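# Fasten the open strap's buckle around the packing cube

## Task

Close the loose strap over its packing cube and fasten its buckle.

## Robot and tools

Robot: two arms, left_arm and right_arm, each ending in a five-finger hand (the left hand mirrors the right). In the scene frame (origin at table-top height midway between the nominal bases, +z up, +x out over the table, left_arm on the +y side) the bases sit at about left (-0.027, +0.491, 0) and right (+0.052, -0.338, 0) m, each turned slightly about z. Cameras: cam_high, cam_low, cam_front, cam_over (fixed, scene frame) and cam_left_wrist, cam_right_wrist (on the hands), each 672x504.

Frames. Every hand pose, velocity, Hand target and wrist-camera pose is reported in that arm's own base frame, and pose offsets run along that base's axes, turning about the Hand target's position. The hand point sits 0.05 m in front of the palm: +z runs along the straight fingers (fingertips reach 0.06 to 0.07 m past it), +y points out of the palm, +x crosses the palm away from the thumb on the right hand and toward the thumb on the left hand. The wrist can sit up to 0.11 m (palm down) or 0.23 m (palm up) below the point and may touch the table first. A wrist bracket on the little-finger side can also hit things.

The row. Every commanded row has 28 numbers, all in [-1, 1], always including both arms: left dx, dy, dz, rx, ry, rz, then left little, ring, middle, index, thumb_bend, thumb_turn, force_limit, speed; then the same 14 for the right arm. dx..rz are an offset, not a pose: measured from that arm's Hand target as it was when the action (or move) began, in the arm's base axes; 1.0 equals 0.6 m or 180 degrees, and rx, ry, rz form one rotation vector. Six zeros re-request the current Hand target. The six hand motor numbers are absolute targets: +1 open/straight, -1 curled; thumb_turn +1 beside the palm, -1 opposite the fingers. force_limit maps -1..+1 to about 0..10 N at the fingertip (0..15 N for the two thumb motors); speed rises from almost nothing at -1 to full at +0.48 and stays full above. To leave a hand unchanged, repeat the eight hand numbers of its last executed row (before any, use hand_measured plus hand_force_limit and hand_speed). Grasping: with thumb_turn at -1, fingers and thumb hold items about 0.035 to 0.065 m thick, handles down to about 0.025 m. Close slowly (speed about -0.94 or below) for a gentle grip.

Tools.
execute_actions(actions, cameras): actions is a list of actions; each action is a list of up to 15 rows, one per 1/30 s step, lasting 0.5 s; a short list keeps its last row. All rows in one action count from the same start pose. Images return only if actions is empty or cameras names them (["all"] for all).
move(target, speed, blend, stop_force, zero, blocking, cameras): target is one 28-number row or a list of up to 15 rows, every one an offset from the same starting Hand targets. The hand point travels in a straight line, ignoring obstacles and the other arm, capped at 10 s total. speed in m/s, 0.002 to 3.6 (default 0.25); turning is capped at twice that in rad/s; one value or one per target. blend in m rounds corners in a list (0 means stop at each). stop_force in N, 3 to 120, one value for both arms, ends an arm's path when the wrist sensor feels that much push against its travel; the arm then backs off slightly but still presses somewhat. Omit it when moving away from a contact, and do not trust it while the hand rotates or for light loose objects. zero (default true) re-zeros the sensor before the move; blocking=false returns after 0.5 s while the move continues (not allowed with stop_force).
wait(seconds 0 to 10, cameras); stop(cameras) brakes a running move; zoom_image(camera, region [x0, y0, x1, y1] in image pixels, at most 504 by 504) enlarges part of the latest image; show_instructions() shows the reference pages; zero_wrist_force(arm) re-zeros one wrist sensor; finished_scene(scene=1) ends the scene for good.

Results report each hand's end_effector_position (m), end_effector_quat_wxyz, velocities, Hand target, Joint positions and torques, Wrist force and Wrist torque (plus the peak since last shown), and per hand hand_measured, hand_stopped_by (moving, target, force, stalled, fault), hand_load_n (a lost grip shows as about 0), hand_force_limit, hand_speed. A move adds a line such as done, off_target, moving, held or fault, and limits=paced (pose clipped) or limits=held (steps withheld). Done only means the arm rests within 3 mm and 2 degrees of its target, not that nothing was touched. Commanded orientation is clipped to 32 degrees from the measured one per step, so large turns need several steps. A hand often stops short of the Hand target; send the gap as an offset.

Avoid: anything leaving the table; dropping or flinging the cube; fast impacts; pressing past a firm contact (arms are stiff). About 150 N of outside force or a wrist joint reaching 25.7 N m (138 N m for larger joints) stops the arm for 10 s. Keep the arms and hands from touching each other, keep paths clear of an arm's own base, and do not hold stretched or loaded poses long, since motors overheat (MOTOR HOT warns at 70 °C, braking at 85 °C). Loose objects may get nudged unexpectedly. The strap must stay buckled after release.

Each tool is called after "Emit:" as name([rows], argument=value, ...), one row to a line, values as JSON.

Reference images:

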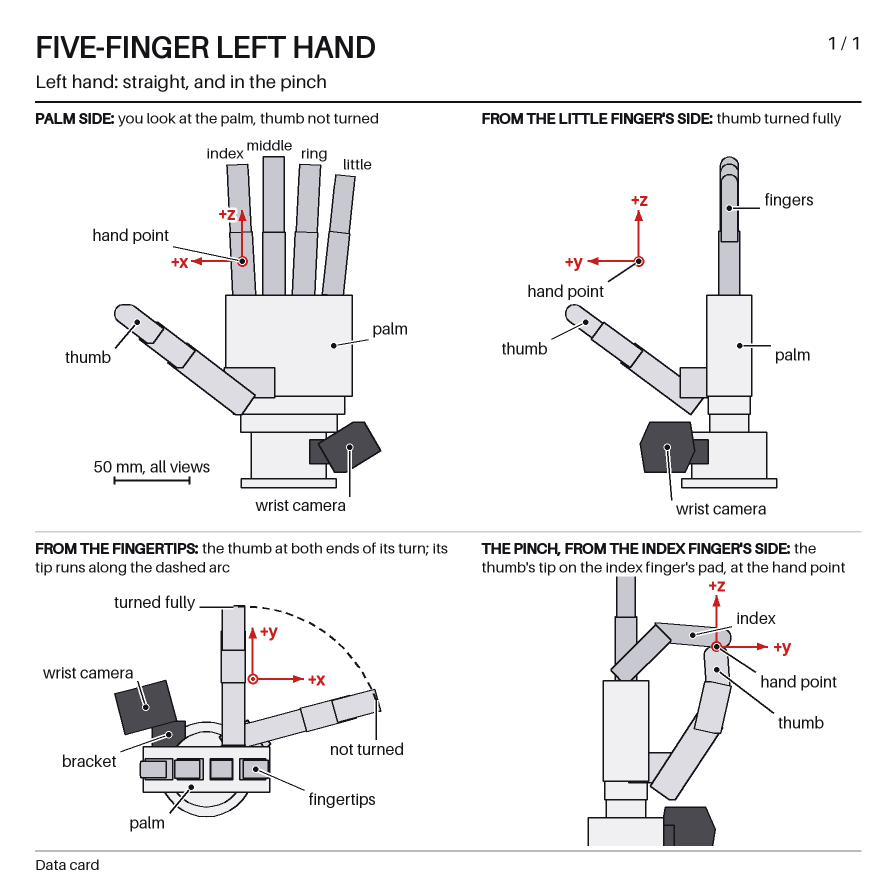

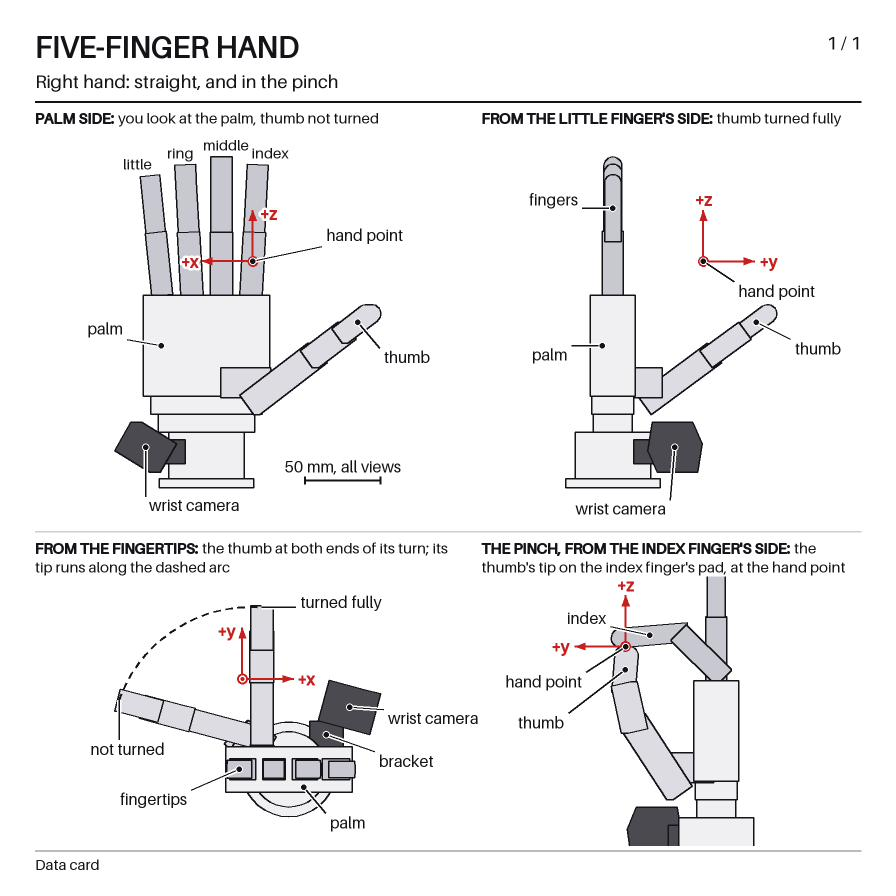

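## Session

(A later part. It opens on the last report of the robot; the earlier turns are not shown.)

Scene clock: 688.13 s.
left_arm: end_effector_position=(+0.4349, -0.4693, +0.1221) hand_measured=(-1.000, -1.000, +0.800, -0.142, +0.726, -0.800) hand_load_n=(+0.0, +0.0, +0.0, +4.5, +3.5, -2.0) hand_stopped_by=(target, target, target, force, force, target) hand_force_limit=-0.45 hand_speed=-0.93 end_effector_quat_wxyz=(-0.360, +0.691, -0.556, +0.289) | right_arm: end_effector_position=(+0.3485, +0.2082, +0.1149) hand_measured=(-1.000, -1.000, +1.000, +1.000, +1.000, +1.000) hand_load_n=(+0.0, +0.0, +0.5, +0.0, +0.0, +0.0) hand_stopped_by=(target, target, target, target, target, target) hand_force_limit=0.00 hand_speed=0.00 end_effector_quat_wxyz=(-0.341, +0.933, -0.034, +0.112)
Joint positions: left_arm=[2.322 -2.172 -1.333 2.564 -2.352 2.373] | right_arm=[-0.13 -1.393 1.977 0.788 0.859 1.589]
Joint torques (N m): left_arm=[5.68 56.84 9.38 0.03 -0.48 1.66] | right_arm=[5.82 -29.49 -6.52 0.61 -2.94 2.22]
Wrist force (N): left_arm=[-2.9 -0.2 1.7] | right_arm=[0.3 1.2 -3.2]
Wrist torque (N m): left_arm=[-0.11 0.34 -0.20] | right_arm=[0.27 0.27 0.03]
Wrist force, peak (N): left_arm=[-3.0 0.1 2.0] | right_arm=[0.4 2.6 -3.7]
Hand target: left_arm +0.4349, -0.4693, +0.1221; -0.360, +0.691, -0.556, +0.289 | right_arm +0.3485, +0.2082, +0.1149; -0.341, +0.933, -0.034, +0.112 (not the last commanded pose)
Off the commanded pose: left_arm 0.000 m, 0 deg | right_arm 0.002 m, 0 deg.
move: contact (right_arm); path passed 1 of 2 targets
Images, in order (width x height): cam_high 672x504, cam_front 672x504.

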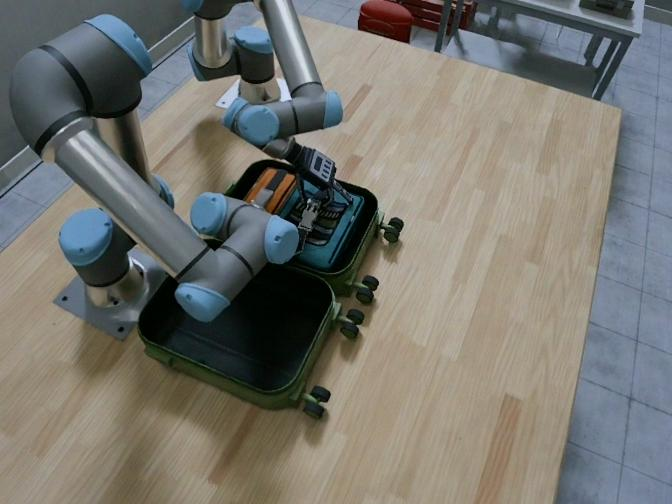

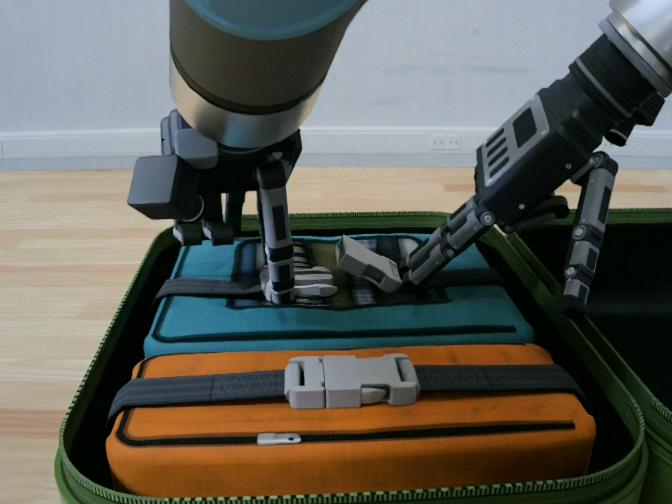

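Emit:
move([
  [0, 0, 0, 0, 0, 0, -1, -1, 0.8, -0.35, 0.5, -0.8, -0.45, -0.93, 0, -0.035, 0.005, 0, 0, 0, -1, -1, 1, 1, 1, 1, 0.0, 0.0],
  [0, 0, 0, 0, 0, 0, -1, -1, 0.8, -0.35, 0.5, -0.8, -0.45, -0.93, 0, -0.03, 0.05, 0, 0, 0, -1, -1, 1, 1, 1, 1, 0.0, 0.0],
], speed=0.06, cameras=["cam_front", "cam_high", "cam_right_wrist"])

Emit:
zoom_image(camera="cam_front", region=[240, 225, 460, 315])

Emit:
zoom_image(camera="cam_high", region=[280, 180, 360, 250])

Scene clock: 752.90 s.
left_arm: end_effector_position=(+0.4349, -0.4693, +0.1221) hand_measured=(-1.000, -1.000, +0.800, -0.142, +0.726, -0.800) hand_load_n=(+0.0, +0.0, +0.0, +4.5, +3.5, -1.5) hand_stopped_by=(target, target, target, force, force, target) hand_force_limit=-0.45 hand_speed=-0.93 end_effector_quat_wxyz=(-0.360, +0.691, -0.556, +0.289) | right_arm: end_effector_position=(+0.3485, +0.1902, +0.1449) hand_measured=(-1.000, -1.000, +1.000, +1.000, +1.000, +1.000) hand_load_n=(+0.0, +0.0, +0.0, +0.0, +0.0, +0.0) hand_stopped_by=(target, target, target, target, target, target) hand_force_limit=0.00 hand_speed=0.00 end_effector_quat_wxyz=(-0.341, +0.933, -0.034, +0.113)
Joint positions: left_arm=[2.322 -2.172 -1.333 2.564 -2.352 2.373] | right_arm=[-0.189 -1.436 1.952 0.905 0.849 1.512]
Joint torques (N m): left_arm=[4.74 54.54 13.23 0.35 2.19 1.28] | right_arm=[-4.92 -11.85 -8.35 0.34 0.65 -1.53]
Wrist force (N): left_arm=[-2.8 -0.3 1.6] | right_arm=[-0.8 1.7 -0.1]
Wrist torque (N m): left_arm=[-0.10 0.33 -0.20] | right_arm=[0.11 0.15 -0.10]
Wrist force, peak (N): left_arm=[-3.1 0.1 1.9] | right_arm=[0.5 0.9 -3.4]
Hand target: left_arm +0.4349, -0.4693, +0.1221; -0.360, +0.691, -0.556, +0.289 | right_arm +0.3485, +0.1902, +0.1449; -0.341, +0.933, -0.034, +0.112
Off the commanded pose: left_arm 0.000 m, 0 deg | right_arm 0.000 m, 0 deg.
move: done
camera_calibration:
cam_right_wrist: T_world_to_cam=[[0.259441, -0.786681, -0.5602, 0.137045], [-0.921104, -0.375907, 0.101298, 0.374507], [-0.290272, 0.489722, -0.82214, 0.247174], [0, 0, 0, 1]] pos_world=[0.381152, 0.127544, 0.242048]
Images, in order (width x height): cam_high 672x504, cam_front 672x504, cam_right_wrist 672x504.

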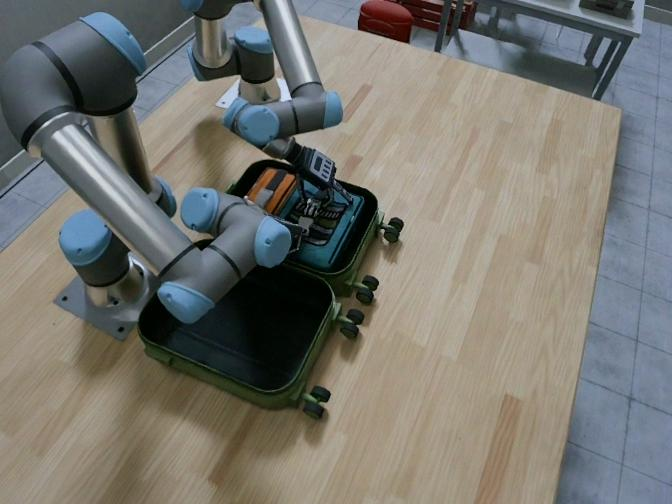

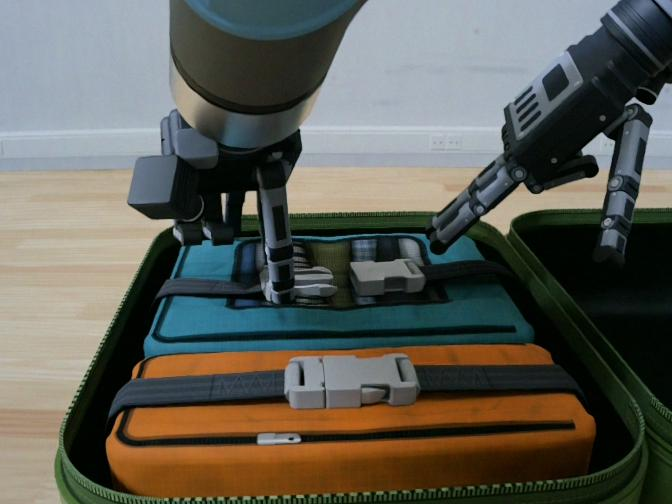

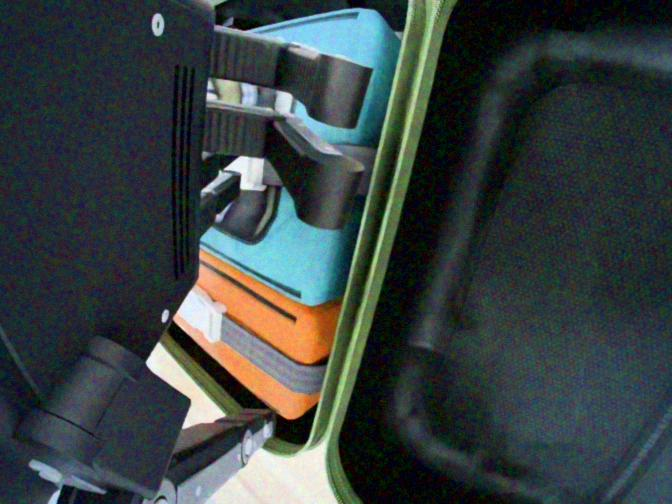

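Scaled by 2.291.

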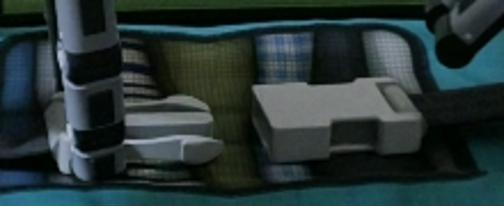

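Scaled by 6.300.

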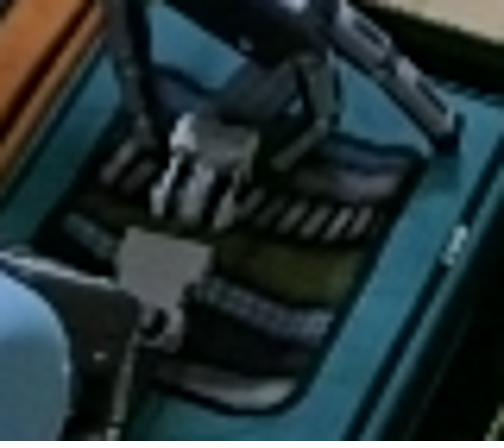

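Emit:
move([
  [0, 0, 0, 0, 0, 0, -1, -1, 0.8, -0.35, 0.5, -0.8, -0.45, -0.93, 0.0037, 0.055, -0.015, 0, 0, 0, -1, -1, 1, 1, 1, 1, 0.0, 0.0],
], speed=0.06, cameras=["cam_front", "cam_high", "cam_over"])

Emit:
zoom_image(camera="cam_front", region=[240, 225, 460, 315])

Emit:
zoom_image(camera="cam_high", region=[280, 180, 360, 250])

Scene clock: 811.07 s.
left_arm: end_effector_position=(+0.4349, -0.4693, +0.1221) hand_measured=(-1.000, -1.000, +0.800, -0.142, +0.726, -0.800) hand_load_n=(+0.0, +0.0, +0.0, +4.5, +3.5, -1.5) hand_stopped_by=(target, target, target, force, force, target) hand_force_limit=-0.45 hand_speed=-0.93 end_effector_quat_wxyz=(-0.360, +0.691, -0.556, +0.289) | right_arm: end_effector_position=(+0.3508, +0.2232, +0.1358) hand_measured=(-1.000, -1.000, +1.000, +1.000, +1.000, +1.000) hand_load_n=(+0.0, +0.0, +0.0, +0.0, +0.0, +0.0) hand_stopped_by=(target, target, target, target, target, target) hand_force_limit=0.00 hand_speed=0.00 end_effector_quat_wxyz=(-0.341, +0.933, -0.034, +0.112)
Joint positions: left_arm=[2.322 -2.172 -1.333 2.564 -2.352 2.373] | right_arm=[-0.081 -1.412 1.925 0.818 0.87 1.652]
Joint torques (N m): left_arm=[3.87 52.34 17.11 0.13 2.14 1.5] | right_arm=[3.4 -35.07 -8.54 2.74 -3.02 0.35]
Wrist force (N): left_arm=[-2.8 -0.2 1.6] | right_arm=[-0.7 1.6 -0.3]
Wrist torque (N m): left_arm=[-0.10 0.32 -0.19] | right_arm=[0.09 0.13 -0.01]
Wrist force, peak (N): left_arm=[-3.1 0.3 1.7] | right_arm=[-0.9 2.1 -0.7]
Hand target: left_arm +0.4349, -0.4693, +0.1221; -0.360, +0.691, -0.556, +0.289 | right_arm +0.3507, +0.2232, +0.1359; -0.341, +0.933, -0.034, +0.112
Off the commanded pose: left_arm 0.000 m, 0 deg | right_arm 0.000 m, 0 deg.
move: done
Images, in order (width x height): cam_high 672x504, cam_front 672x504, cam_over 672x504.

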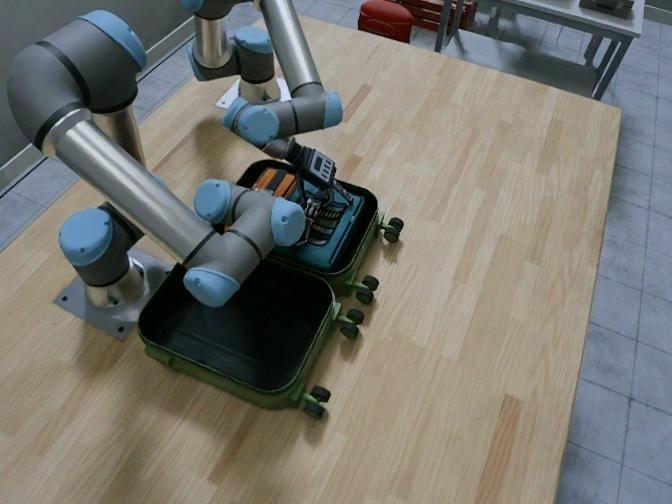

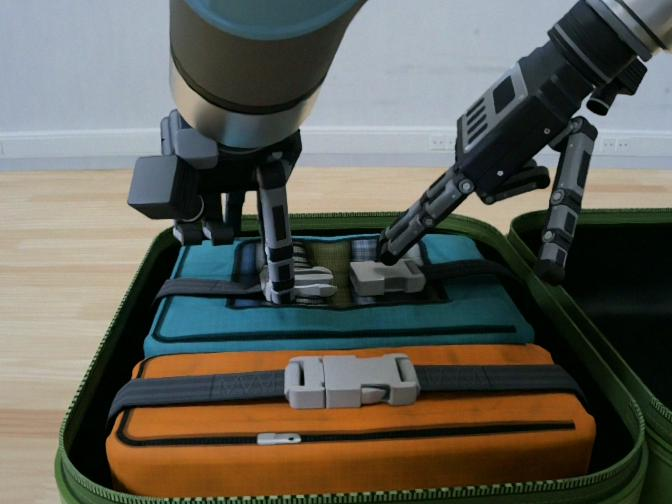

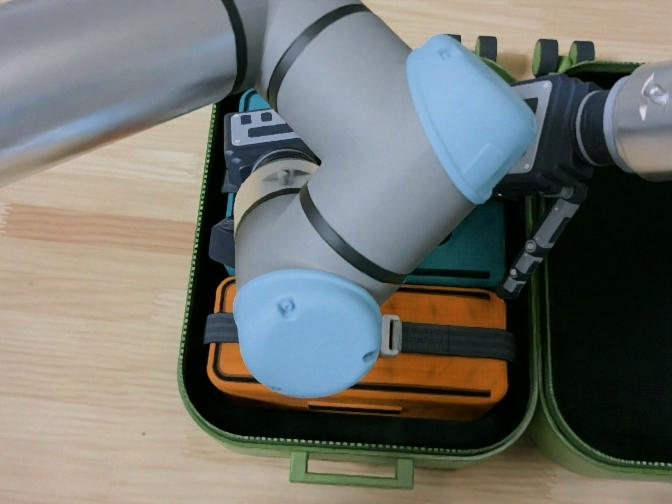

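Scaled by 2.291.

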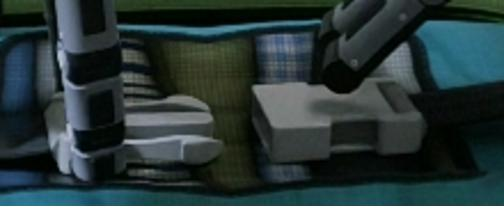

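Scaled by 6.300.

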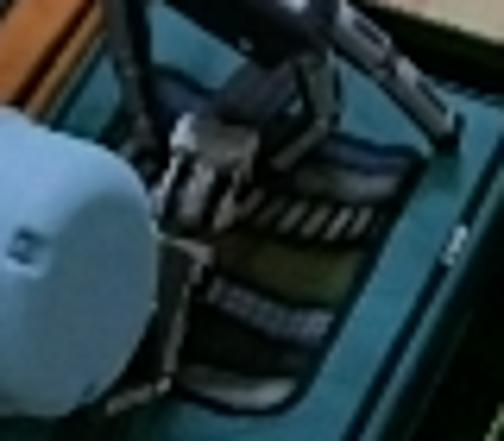

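Emit:
move([
  [0, 0, 0, 0, 0, 0, -1, -1, 0.8, -0.35, 0.5, -0.8, -0.45, -0.93, 0, 0, -0.04, 0, 0, 0, -1, -1, 1, 1, 1, 1, 0.0, 0.0],
], speed=0.01, stop_force=6, cameras=["cam_front"])

Emit:
zoom_image(camera="cam_front", region=[240, 225, 460, 315])

Scene clock: 820.70 s.
left_arm: end_effector_position=(+0.4349, -0.4693, +0.1221) hand_measured=(-1.000, -1.000, +0.800, -0.142, +0.726, -0.800) hand_load_n=(+0.0, +0.0, +0.0, +4.5, +3.5, -1.5) hand_stopped_by=(target, target, target, force, force, target) hand_force_limit=-0.45 hand_speed=-0.93 end_effector_quat_wxyz=(-0.360, +0.691, -0.556, +0.289) | right_arm: end_effector_position=(+0.3507, +0.2232, +0.1256) hand_measured=(-1.000, -1.000, +1.000, +1.000, +1.000, +1.000) hand_load_n=(+0.0, +0.0, +0.5, +0.5, +0.0, -0.5) hand_stopped_by=(target, target, target, target, target, target) hand_force_limit=0.00 hand_speed=0.00 end_effector_quat_wxyz=(-0.341, +0.933, -0.034, +0.112)
Joint positions: left_arm=[2.322 -2.172 -1.333 2.564 -2.352 2.373] | right_arm=[-0.081 -1.4 1.94 0.79 0.87 1.652]
Joint torques (N m): left_arm=[1.91 48.76 20.27 0.08 2.26 1.68] | right_arm=[2.14 -33.12 -23.48 2.66 -1.09 0.81]
Wrist force (N): left_arm=[-2.7 -0.1 1.8] | right_arm=[0.0 -2.1 -4.8]
Wrist torque (N m): left_arm=[-0.12 0.31 -0.18] | right_arm=[0.47 0.17 0.01]
Wrist force, peak (N): left_arm=[-3.0 0.3 1.9] | right_arm=[0.1 -3.1 -5.8]
Hand target: left_arm +0.4349, -0.4693, +0.1221; -0.360, +0.691, -0.556, +0.289 | right_arm +0.3507, +0.2232, +0.1256; -0.341, +0.933, -0.034, +0.112 (not the last commanded pose)
Off the commanded pose: left_arm 0.000 m, 0 deg | right_arm 0.014 m, 0 deg.
move: contact (right_arm)
Images, in order (width x height): cam_front 672x504.

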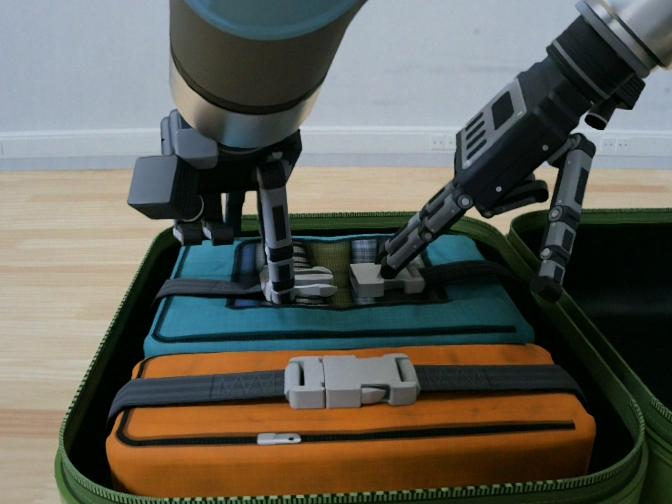

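Scaled by 2.291.

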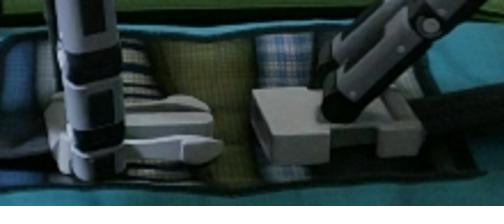

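Emit:
move([
  [0, 0, 0, 0, 0, 0, -1, -1, 0.8, -0.35, 0.5, -0.8, -0.45, -0.93, -0.0015, 0.0133, -0.0008, 0, 0, 0, -1, -1, 1, 1, 1, 1, 0.0, 0.0],
], speed=0.02, cameras=["cam_front"])

Emit:
zoom_image(camera="cam_front", region=[240, 225, 460, 315])

Scene clock: 827.00 s.
left_arm: end_effector_position=(+0.4349, -0.4693, +0.1221) hand_measured=(-1.000, -1.000, +0.800, -0.142, +0.726, -0.800) hand_load_n=(+0.0, +0.0, +0.0, +4.5, +3.5, -1.5) hand_stopped_by=(target, target, target, force, force, target) hand_force_limit=-0.45 hand_speed=-0.93 end_effector_quat_wxyz=(-0.360, +0.691, -0.556, +0.289) | right_arm: end_effector_position=(+0.3499, +0.2312, +0.1251) hand_measured=(-1.000, -1.000, +1.000, +1.000, +1.000, +1.000) hand_load_n=(+0.0, +0.0, +0.0, +0.5, +0.0, +0.0) hand_stopped_by=(target, target, target, target, target, target) hand_force_limit=0.00 hand_speed=0.00 end_effector_quat_wxyz=(-0.341, +0.933, -0.034, +0.113) end_effector_velocity=(+0.001, -0.001, +0.000) end_effector_angular_velocity=(-0.001, -0.001, +0.001)
Joint positions: left_arm=[2.322 -2.172 -1.333 2.564 -2.352 2.373] | right_arm=[-0.055 -1.399 1.934 0.774 0.876 1.684]
Joint velocities: left_arm=[within noise] | right_arm=[-0.003 0 -0.001 0.003 0 -0.005]
Joint torques (N m): left_arm=[2.99 48.26 21.89 0.02 2.21 1.79] | right_arm=[-5.01 -12.68 -14.02 3.4 0.52 -2.13]
Wrist force (N): left_arm=[-2.8 -0.1 1.8] | right_arm=[0.6 -1.9 -6.4]
Wrist torque (N m): left_arm=[-0.12 0.33 -0.19] | right_arm=[0.58 0.28 -0.02]
Wrist force, peak (N): left_arm=[-3.1 0.2 1.8] | right_arm=[0.9 -2.1 -6.6]
Hand target: left_arm +0.4349, -0.4693, +0.1221; -0.360, +0.691, -0.556, +0.289 | right_arm +0.3498, +0.2312, +0.1251; -0.341, +0.933, -0.034, +0.112
Off the commanded pose: left_arm 0.000 m, 0 deg | right_arm 0.000 m, 0 deg.
move: done
Images, in order (width x height): cam_front 672x504.

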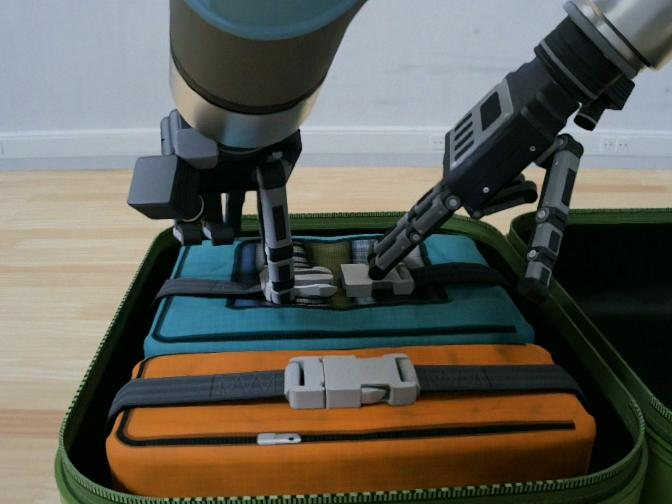

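Scaled by 2.291.

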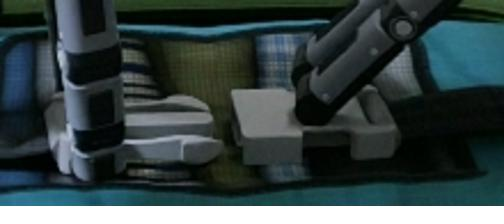

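Emit:
wait(seconds=0, cameras=["cam_high", "cam_low", "cam_left_wrist", "cam_front"])

Emit:
zoom_image(camera="cam_high", region=[280, 180, 360, 250])

Emit:
zoom_image(camera="cam_left_wrist", region=[150, 180, 450, 400])

Emit:
zoom_image(camera="cam_front", region=[290, 250, 390, 310])

Scene clock: 836.97 s.
left_arm: end_effector_position=(+0.4349, -0.4693, +0.1221) hand_measured=(-1.000, -1.000, +0.800, -0.142, +0.726, -0.800) hand_load_n=(+0.0, +0.0, +0.0, +4.5, +3.5, -1.5) hand_stopped_by=(target, target, target, force, force, target) hand_force_limit=-0.45 hand_speed=-0.93 end_effector_quat_wxyz=(-0.360, +0.691, -0.556, +0.289) | right_arm: end_effector_position=(+0.3498, +0.2312, +0.1251) hand_measured=(-1.000, -1.000, +1.000, +1.000, +1.000, +1.000) hand_load_n=(+0.0, +0.0, +0.5, +0.5, +0.0, +0.0) hand_stopped_by=(target, target, target, target, target, target) hand_force_limit=0.00 hand_speed=0.00 end_effector_quat_wxyz=(-0.341, +0.933, -0.034, +0.112)
Joint positions: left_arm=[2.322 -2.172 -1.333 2.564 -2.352 2.373] | right_arm=[-0.055 -1.399 1.934 0.775 0.876 1.684]
Joint torques (N m): left_arm=[0.14 46.77 24.26 0.14 2.24 1.49] | right_arm=[-5.73 -20.06 -6.19 3.64 -2.03 -1.88]
Wrist force (N): left_arm=[-2.8 0.1 1.8] | right_arm=[0.7 -1.9 -6.2]
Wrist torque (N m): left_arm=[-0.09 0.32 -0.19] | right_arm=[0.59 0.28 0.04]
Wrist force, peak (N): left_arm=[-3.0 0.2 1.7] | right_arm=[0.9 -2.6 -6.7]
Hand target: left_arm +0.4349, -0.4693, +0.1221; -0.360, +0.691, -0.556, +0.289 | right_arm +0.3498, +0.2312, +0.1251; -0.341, +0.933, -0.034, +0.112
Off the commanded pose: left_arm 0.000 m, 0 deg | right_arm 0.000 m, 0 deg.
camera_calibration:
cam_left_wrist: T_world_to_cam=[[0.605161, -0.124537, 0.786302, -0.416054], [-0.370925, -0.918038, 0.140073, -0.29327], [0.704411, -0.376425, -0.601755, -0.290617], [0, 0, 0, 1]] pos_world=[0.347713, -0.430443, 0.193343]
Images, in order (width x height): cam_high 672x504, cam_low 672x504, cam_front 672x504, cam_left_wrist 672x504.

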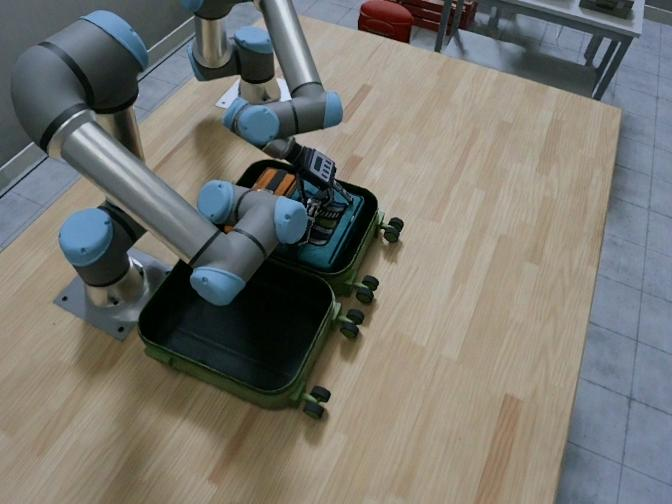

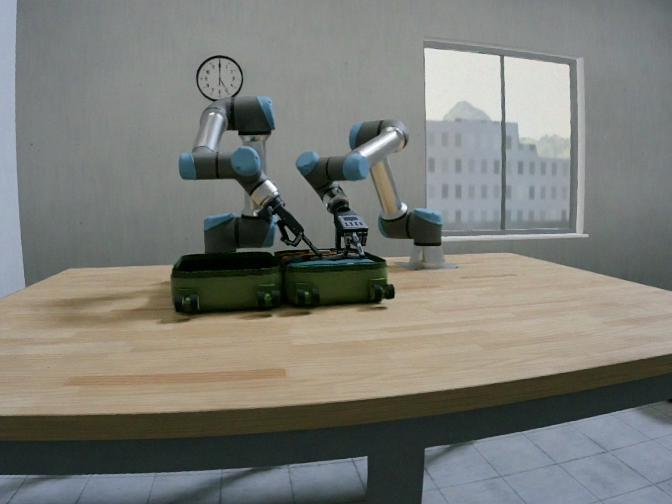

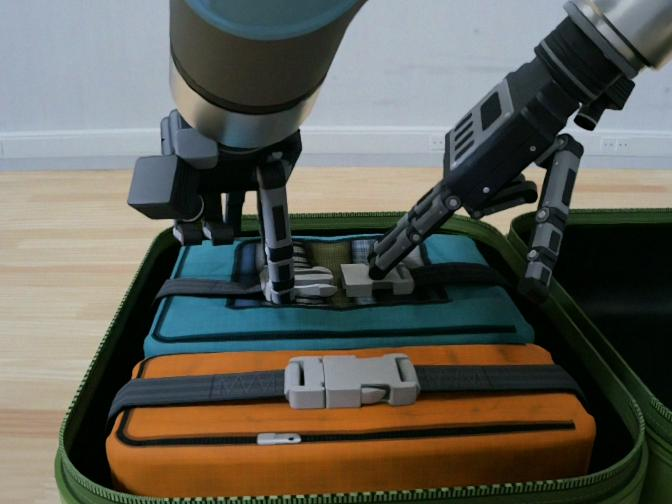

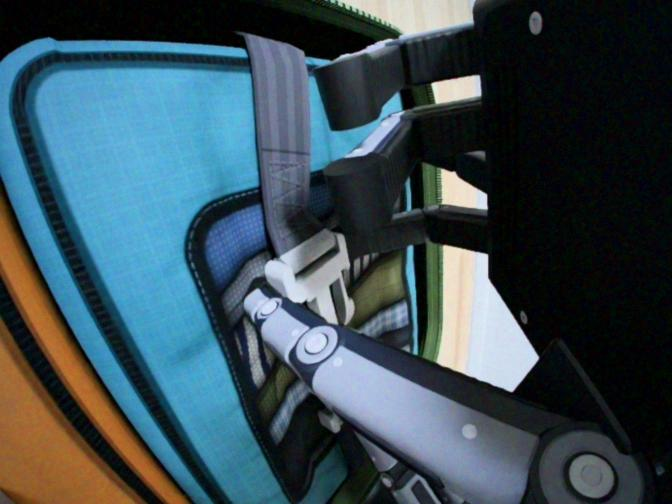

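Scaled by 6.300.

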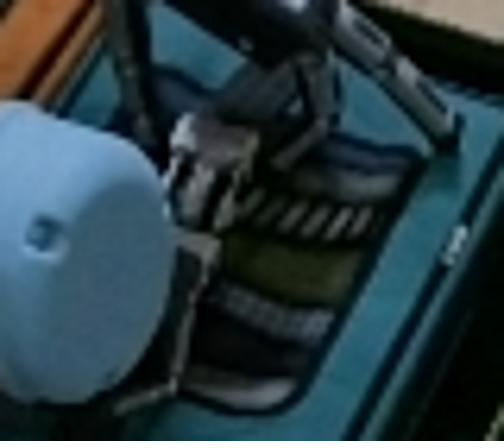

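Scaled by 1.680 from the camera's 672x504 image, which has a finer 960x720 frame.

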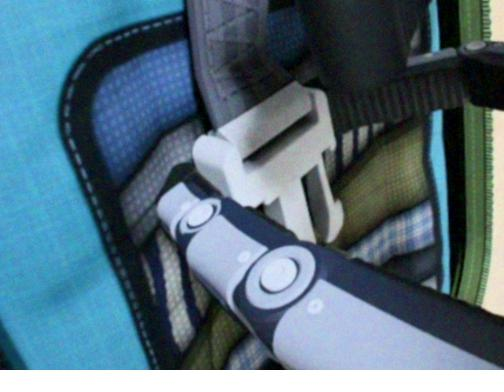

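Scaled by 5.040.

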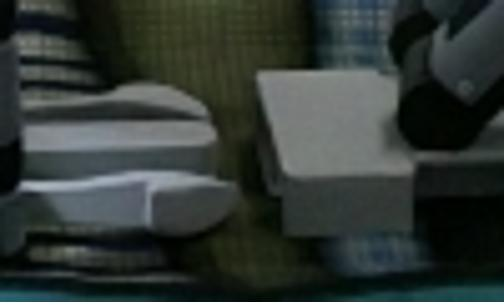

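Emit:
move([
  [0.001, -0.0167, 0, 0, 0, 0, -1, -1, 0.8, -0.35, 0.5, -0.8, -0.45, -0.93, 0, 0, 0, 0, 0, 0, -1, -1, 1, 1, 1, 1, 0.0, 0.0],
], speed=0.02, cameras=["cam_front", "cam_high"])

Emit:
zoom_image(camera="cam_front", region=[270, 240, 400, 320])

Emit:
zoom_image(camera="cam_high", region=[280, 180, 360, 250])

Scene clock: 881.50 s.
left_arm: end_effector_position=(+0.4355, -0.4794, +0.1220) hand_measured=(-1.000, -1.000, +0.800, -0.142, +0.726, -0.800) hand_load_n=(+0.0, +0.0, -0.5, +6.0, +4.0, -3.0) hand_stopped_by=(target, target, target, force, force, target) hand_force_limit=-0.45 hand_speed=-0.93 end_effector_quat_wxyz=(-0.360, +0.691, -0.556, +0.289) end_effector_velocity=(+0.000, +0.001, -0.001) end_effector_angular_velocity=(+0.000, +0.000, +0.001) | right_arm: end_effector_position=(+0.3498, +0.2312, +0.1251) hand_measured=(-1.000, -1.000, +1.000, +1.000, +1.000, +1.000) hand_load_n=(+0.0, +0.0, +0.5, +0.5, +0.0, +0.0) hand_stopped_by=(target, target, target, target, target, target) hand_force_limit=0.00 hand_speed=0.00 end_effector_quat_wxyz=(-0.341, +0.933, -0.034, +0.112)
Joint positions: left_arm=[2.31 -2.195 -1.296 2.54 -2.359 2.359] | right_arm=[-0.055 -1.399 1.934 0.775 0.876 1.684]
Joint velocities: left_arm=[0.001 0.002 -0.005 0.003 0 0] | right_arm=[within noise]
Joint torques (N m): left_arm=[3.51 58.24 9.28 0.72 -1.15 1.32] | right_arm=[-5.68 -29.71 -6.33 3.71 -2 -2.07]
Wrist force (N): left_arm=[-4.7 -0.8 1.1] | right_arm=[0.9 -2.3 -6.4]
Wrist torque (N m): left_arm=[-0.14 0.36 -0.10] | right_arm=[0.55 0.26 0.03]
Wrist force, peak (N): left_arm=[-4.9 -1.0 1.6] | right_arm=[0.9 -2.5 -6.6]
Hand target: left_arm +0.4355, -0.4793, +0.1221; -0.360, +0.691, -0.556, +0.289 | right_arm +0.3498, +0.2312, +0.1251; -0.341, +0.933, -0.034, +0.112
Off the commanded pose: left_arm 0.000 m, 0 deg | right_arm 0.000 m, 0 deg.
move: done
Images, in order (width x height): cam_high 672x504, cam_front 672x504.

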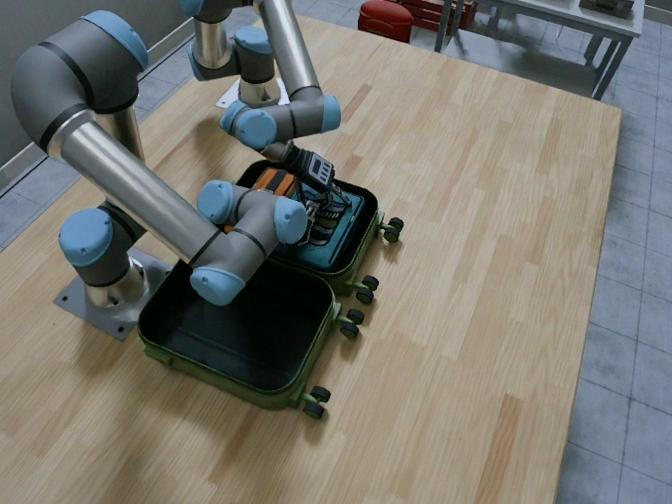

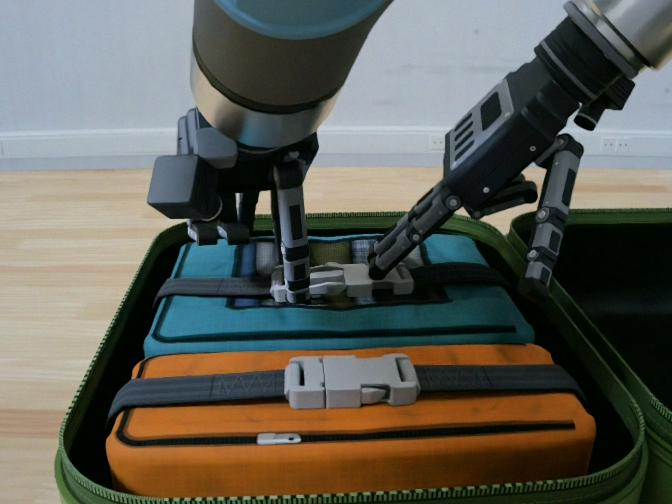

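Scaled by 3.877.

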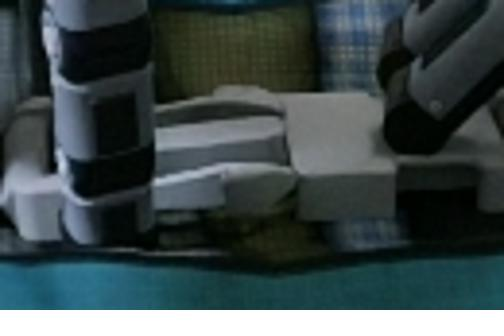

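Scaled by 6.300.

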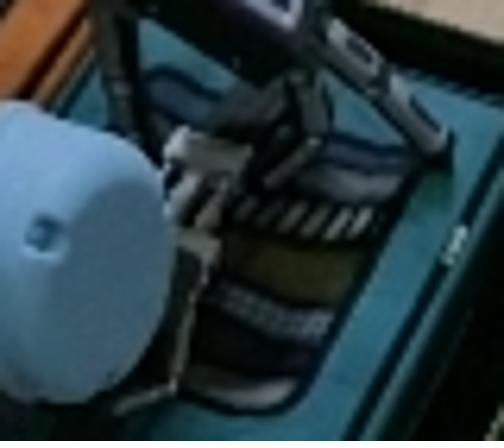

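Emit:
zoom_image(camera="cam_front", region=[320, 255, 380, 305])

Emit:
zoom_image(camera="cam_front", region=[270, 250, 350, 310])

Scaled by 8.400.

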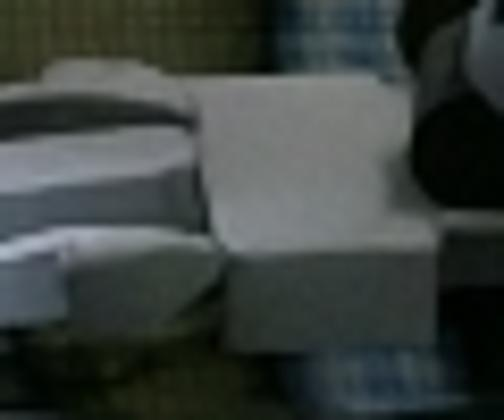

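Scaled by 6.300.

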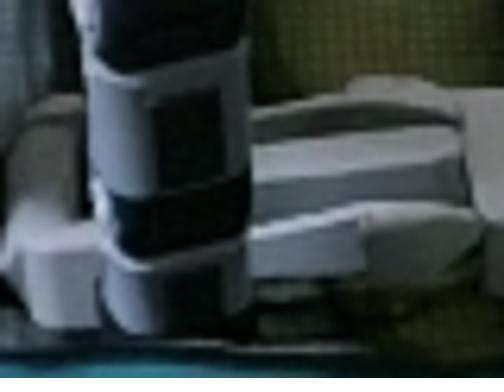

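Emit:
move([
  [0, 0.015, 0, 0, 0, 0, -1, -1, 0.8, -0.35, 0.5, -0.8, -0.45, -0.93, 0, 0, 0, 0, 0, 0, -1, -1, 1, 1, 1, 1, 0.0, 0.0],
  [0, 0.015, 0, 0, 0, 0, -1, -1, 0.8, 0.08, 0.85, -0.76, -0.45, -0.5, 0, 0, 0, 0, 0, 0, -1, -1, 1, 1, 1, 1, 0.0, 0.0],
  [-0.0067, 0.013, 0, 0, 0, -0.05, -1, -1, 0.8, 0.08, 0.85, -0.76, -0.45, -0.5, 0, 0, 0, 0, 0, 0, -1, -1, 1, 1, 1, 1, 0.0, 0.0],
], speed=0.05, cameras=["cam_front", "cam_high", "cam_left_wrist", "cam_over"])

Emit:
zoom_image(camera="cam_front", region=[240, 240, 400, 320])

Emit:
zoom_image(camera="cam_high", region=[280, 180, 360, 250])

Emit:
zoom_image(camera="cam_left_wrist", region=[150, 180, 450, 400])

Scene clock: 940.13 s.
left_arm: end_effector_position=(+0.4314, -0.4715, +0.1221) hand_measured=(-1.000, -1.000, +0.800, +0.080, +0.850, -0.760) hand_load_n=(+0.0, +0.0, +0.0, +0.0, -1.5, +2.0) hand_stopped_by=(target, target, target, target, target, target) hand_force_limit=-0.45 hand_speed=-0.50 end_effector_quat_wxyz=(-0.336, +0.645, -0.609, +0.317) end_effector_velocity=(+0.001, +0.001, +0.001) end_effector_angular_velocity=(+0.001, -0.002, +0.006) | right_arm: end_effector_position=(+0.3498, +0.2312, +0.1251) hand_measured=(-1.000, -1.000, +1.000, +1.000, +1.000, +1.000) hand_load_n=(+0.0, +0.0, +0.5, +0.0, +0.0, +0.0) hand_stopped_by=(target, target, target, target, target, target) hand_force_limit=0.00 hand_speed=0.00 end_effector_quat_wxyz=(-0.341, +0.933, -0.034, +0.112)
Joint positions: left_arm=[2.353 -2.092 -1.435 2.713 -2.232 2.565] | right_arm=[-0.055 -1.399 1.934 0.775 0.876 1.684]
Joint velocities: left_arm=[0 -0.002 0.003 -0.004 -0.006 -0.004] | right_arm=[within noise]
Joint torques (N m): left_arm=[-3.14 28.73 27.91 -2.82 -3.43 -1.59] | right_arm=[-0.79 -33.08 -7.37 2.83 -1.79 -1.99]
Wrist force (N): left_arm=[-0.3 -1.9 0.6] | right_arm=[1.1 -2.3 -6.6]
Wrist torque (N m): left_arm=[-0.23 0.20 -0.19] | right_arm=[0.58 0.24 0.05]
Wrist force, peak (N): left_arm=[-4.8 -0.4 1.6] | right_arm=[0.9 -2.4 -6.6]
Hand target: left_arm +0.4315, -0.4715, +0.1221; -0.336, +0.645, -0.609, +0.317 | right_arm +0.3498, +0.2312, +0.1251; -0.341, +0.933, -0.034, +0.112
Off the commanded pose: left_arm 0.000 m, 0 deg | right_arm 0.000 m, 0 deg.
move: done
camera_calibration:
cam_left_wrist: T_world_to_cam=[[0.578269, -0.21764, 0.786281, -0.44651], [-0.510033, -0.848652, 0.140199, -0.203851], [0.636766, -0.482102, -0.601753, -0.309626], [0, 0, 0, 1]] pos_world=[0.351391, -0.419449, 0.193344]
Images, in order (width x height): cam_high 672x504, cam_front 672x504, cam_over 672x504, cam_left_wrist 672x504.

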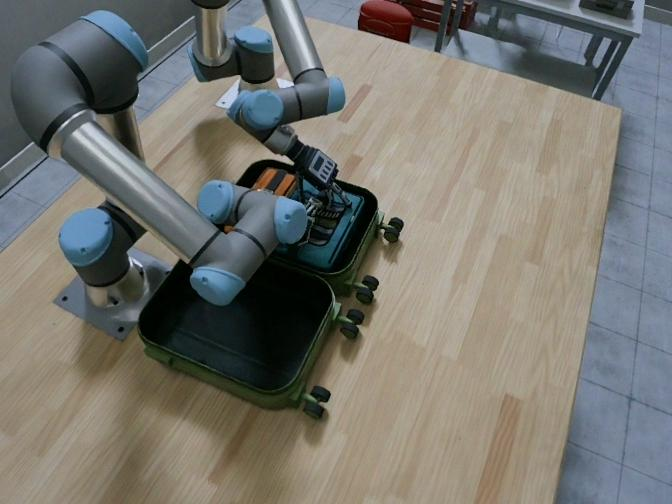

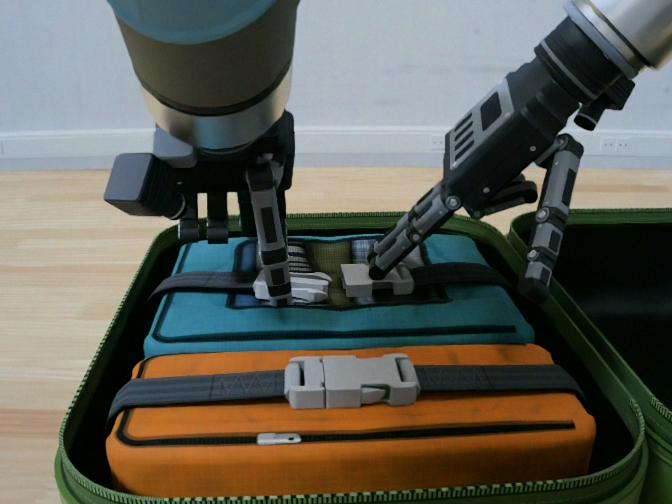

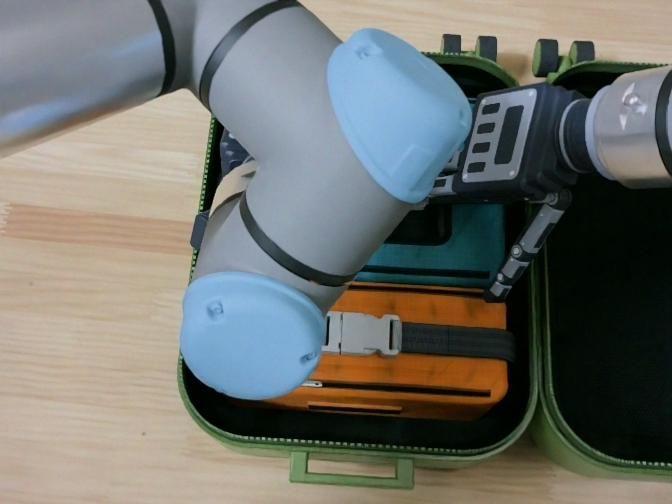

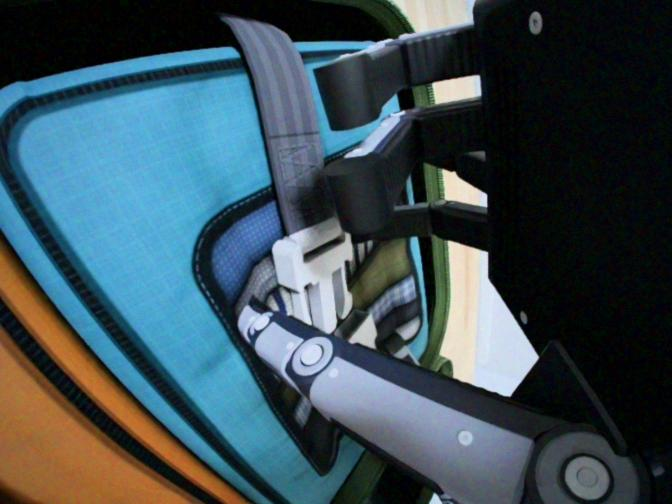

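Scaled by 3.150.

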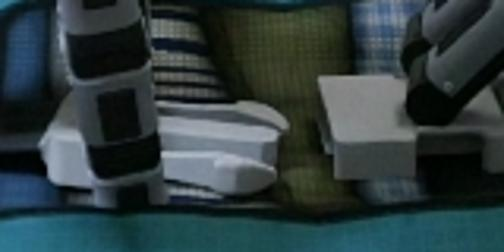

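Scaled by 6.300.

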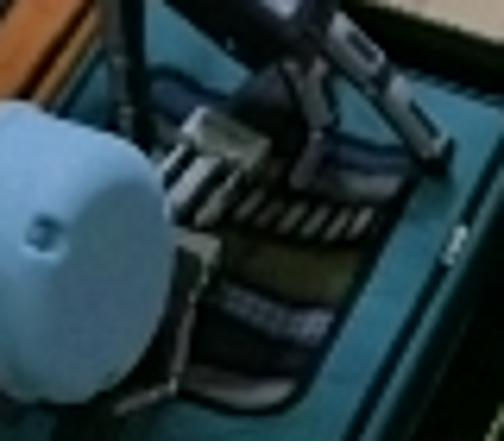

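Scaled by 1.680 from the camera's 672x504 image, which has a finer 960x720 frame.

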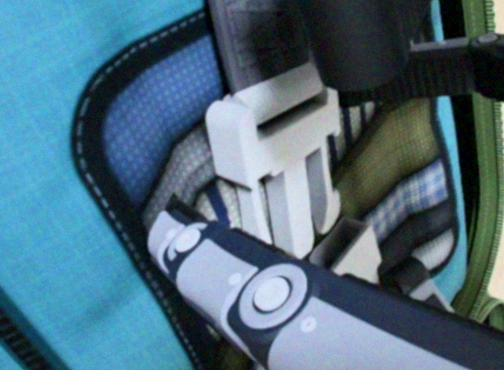

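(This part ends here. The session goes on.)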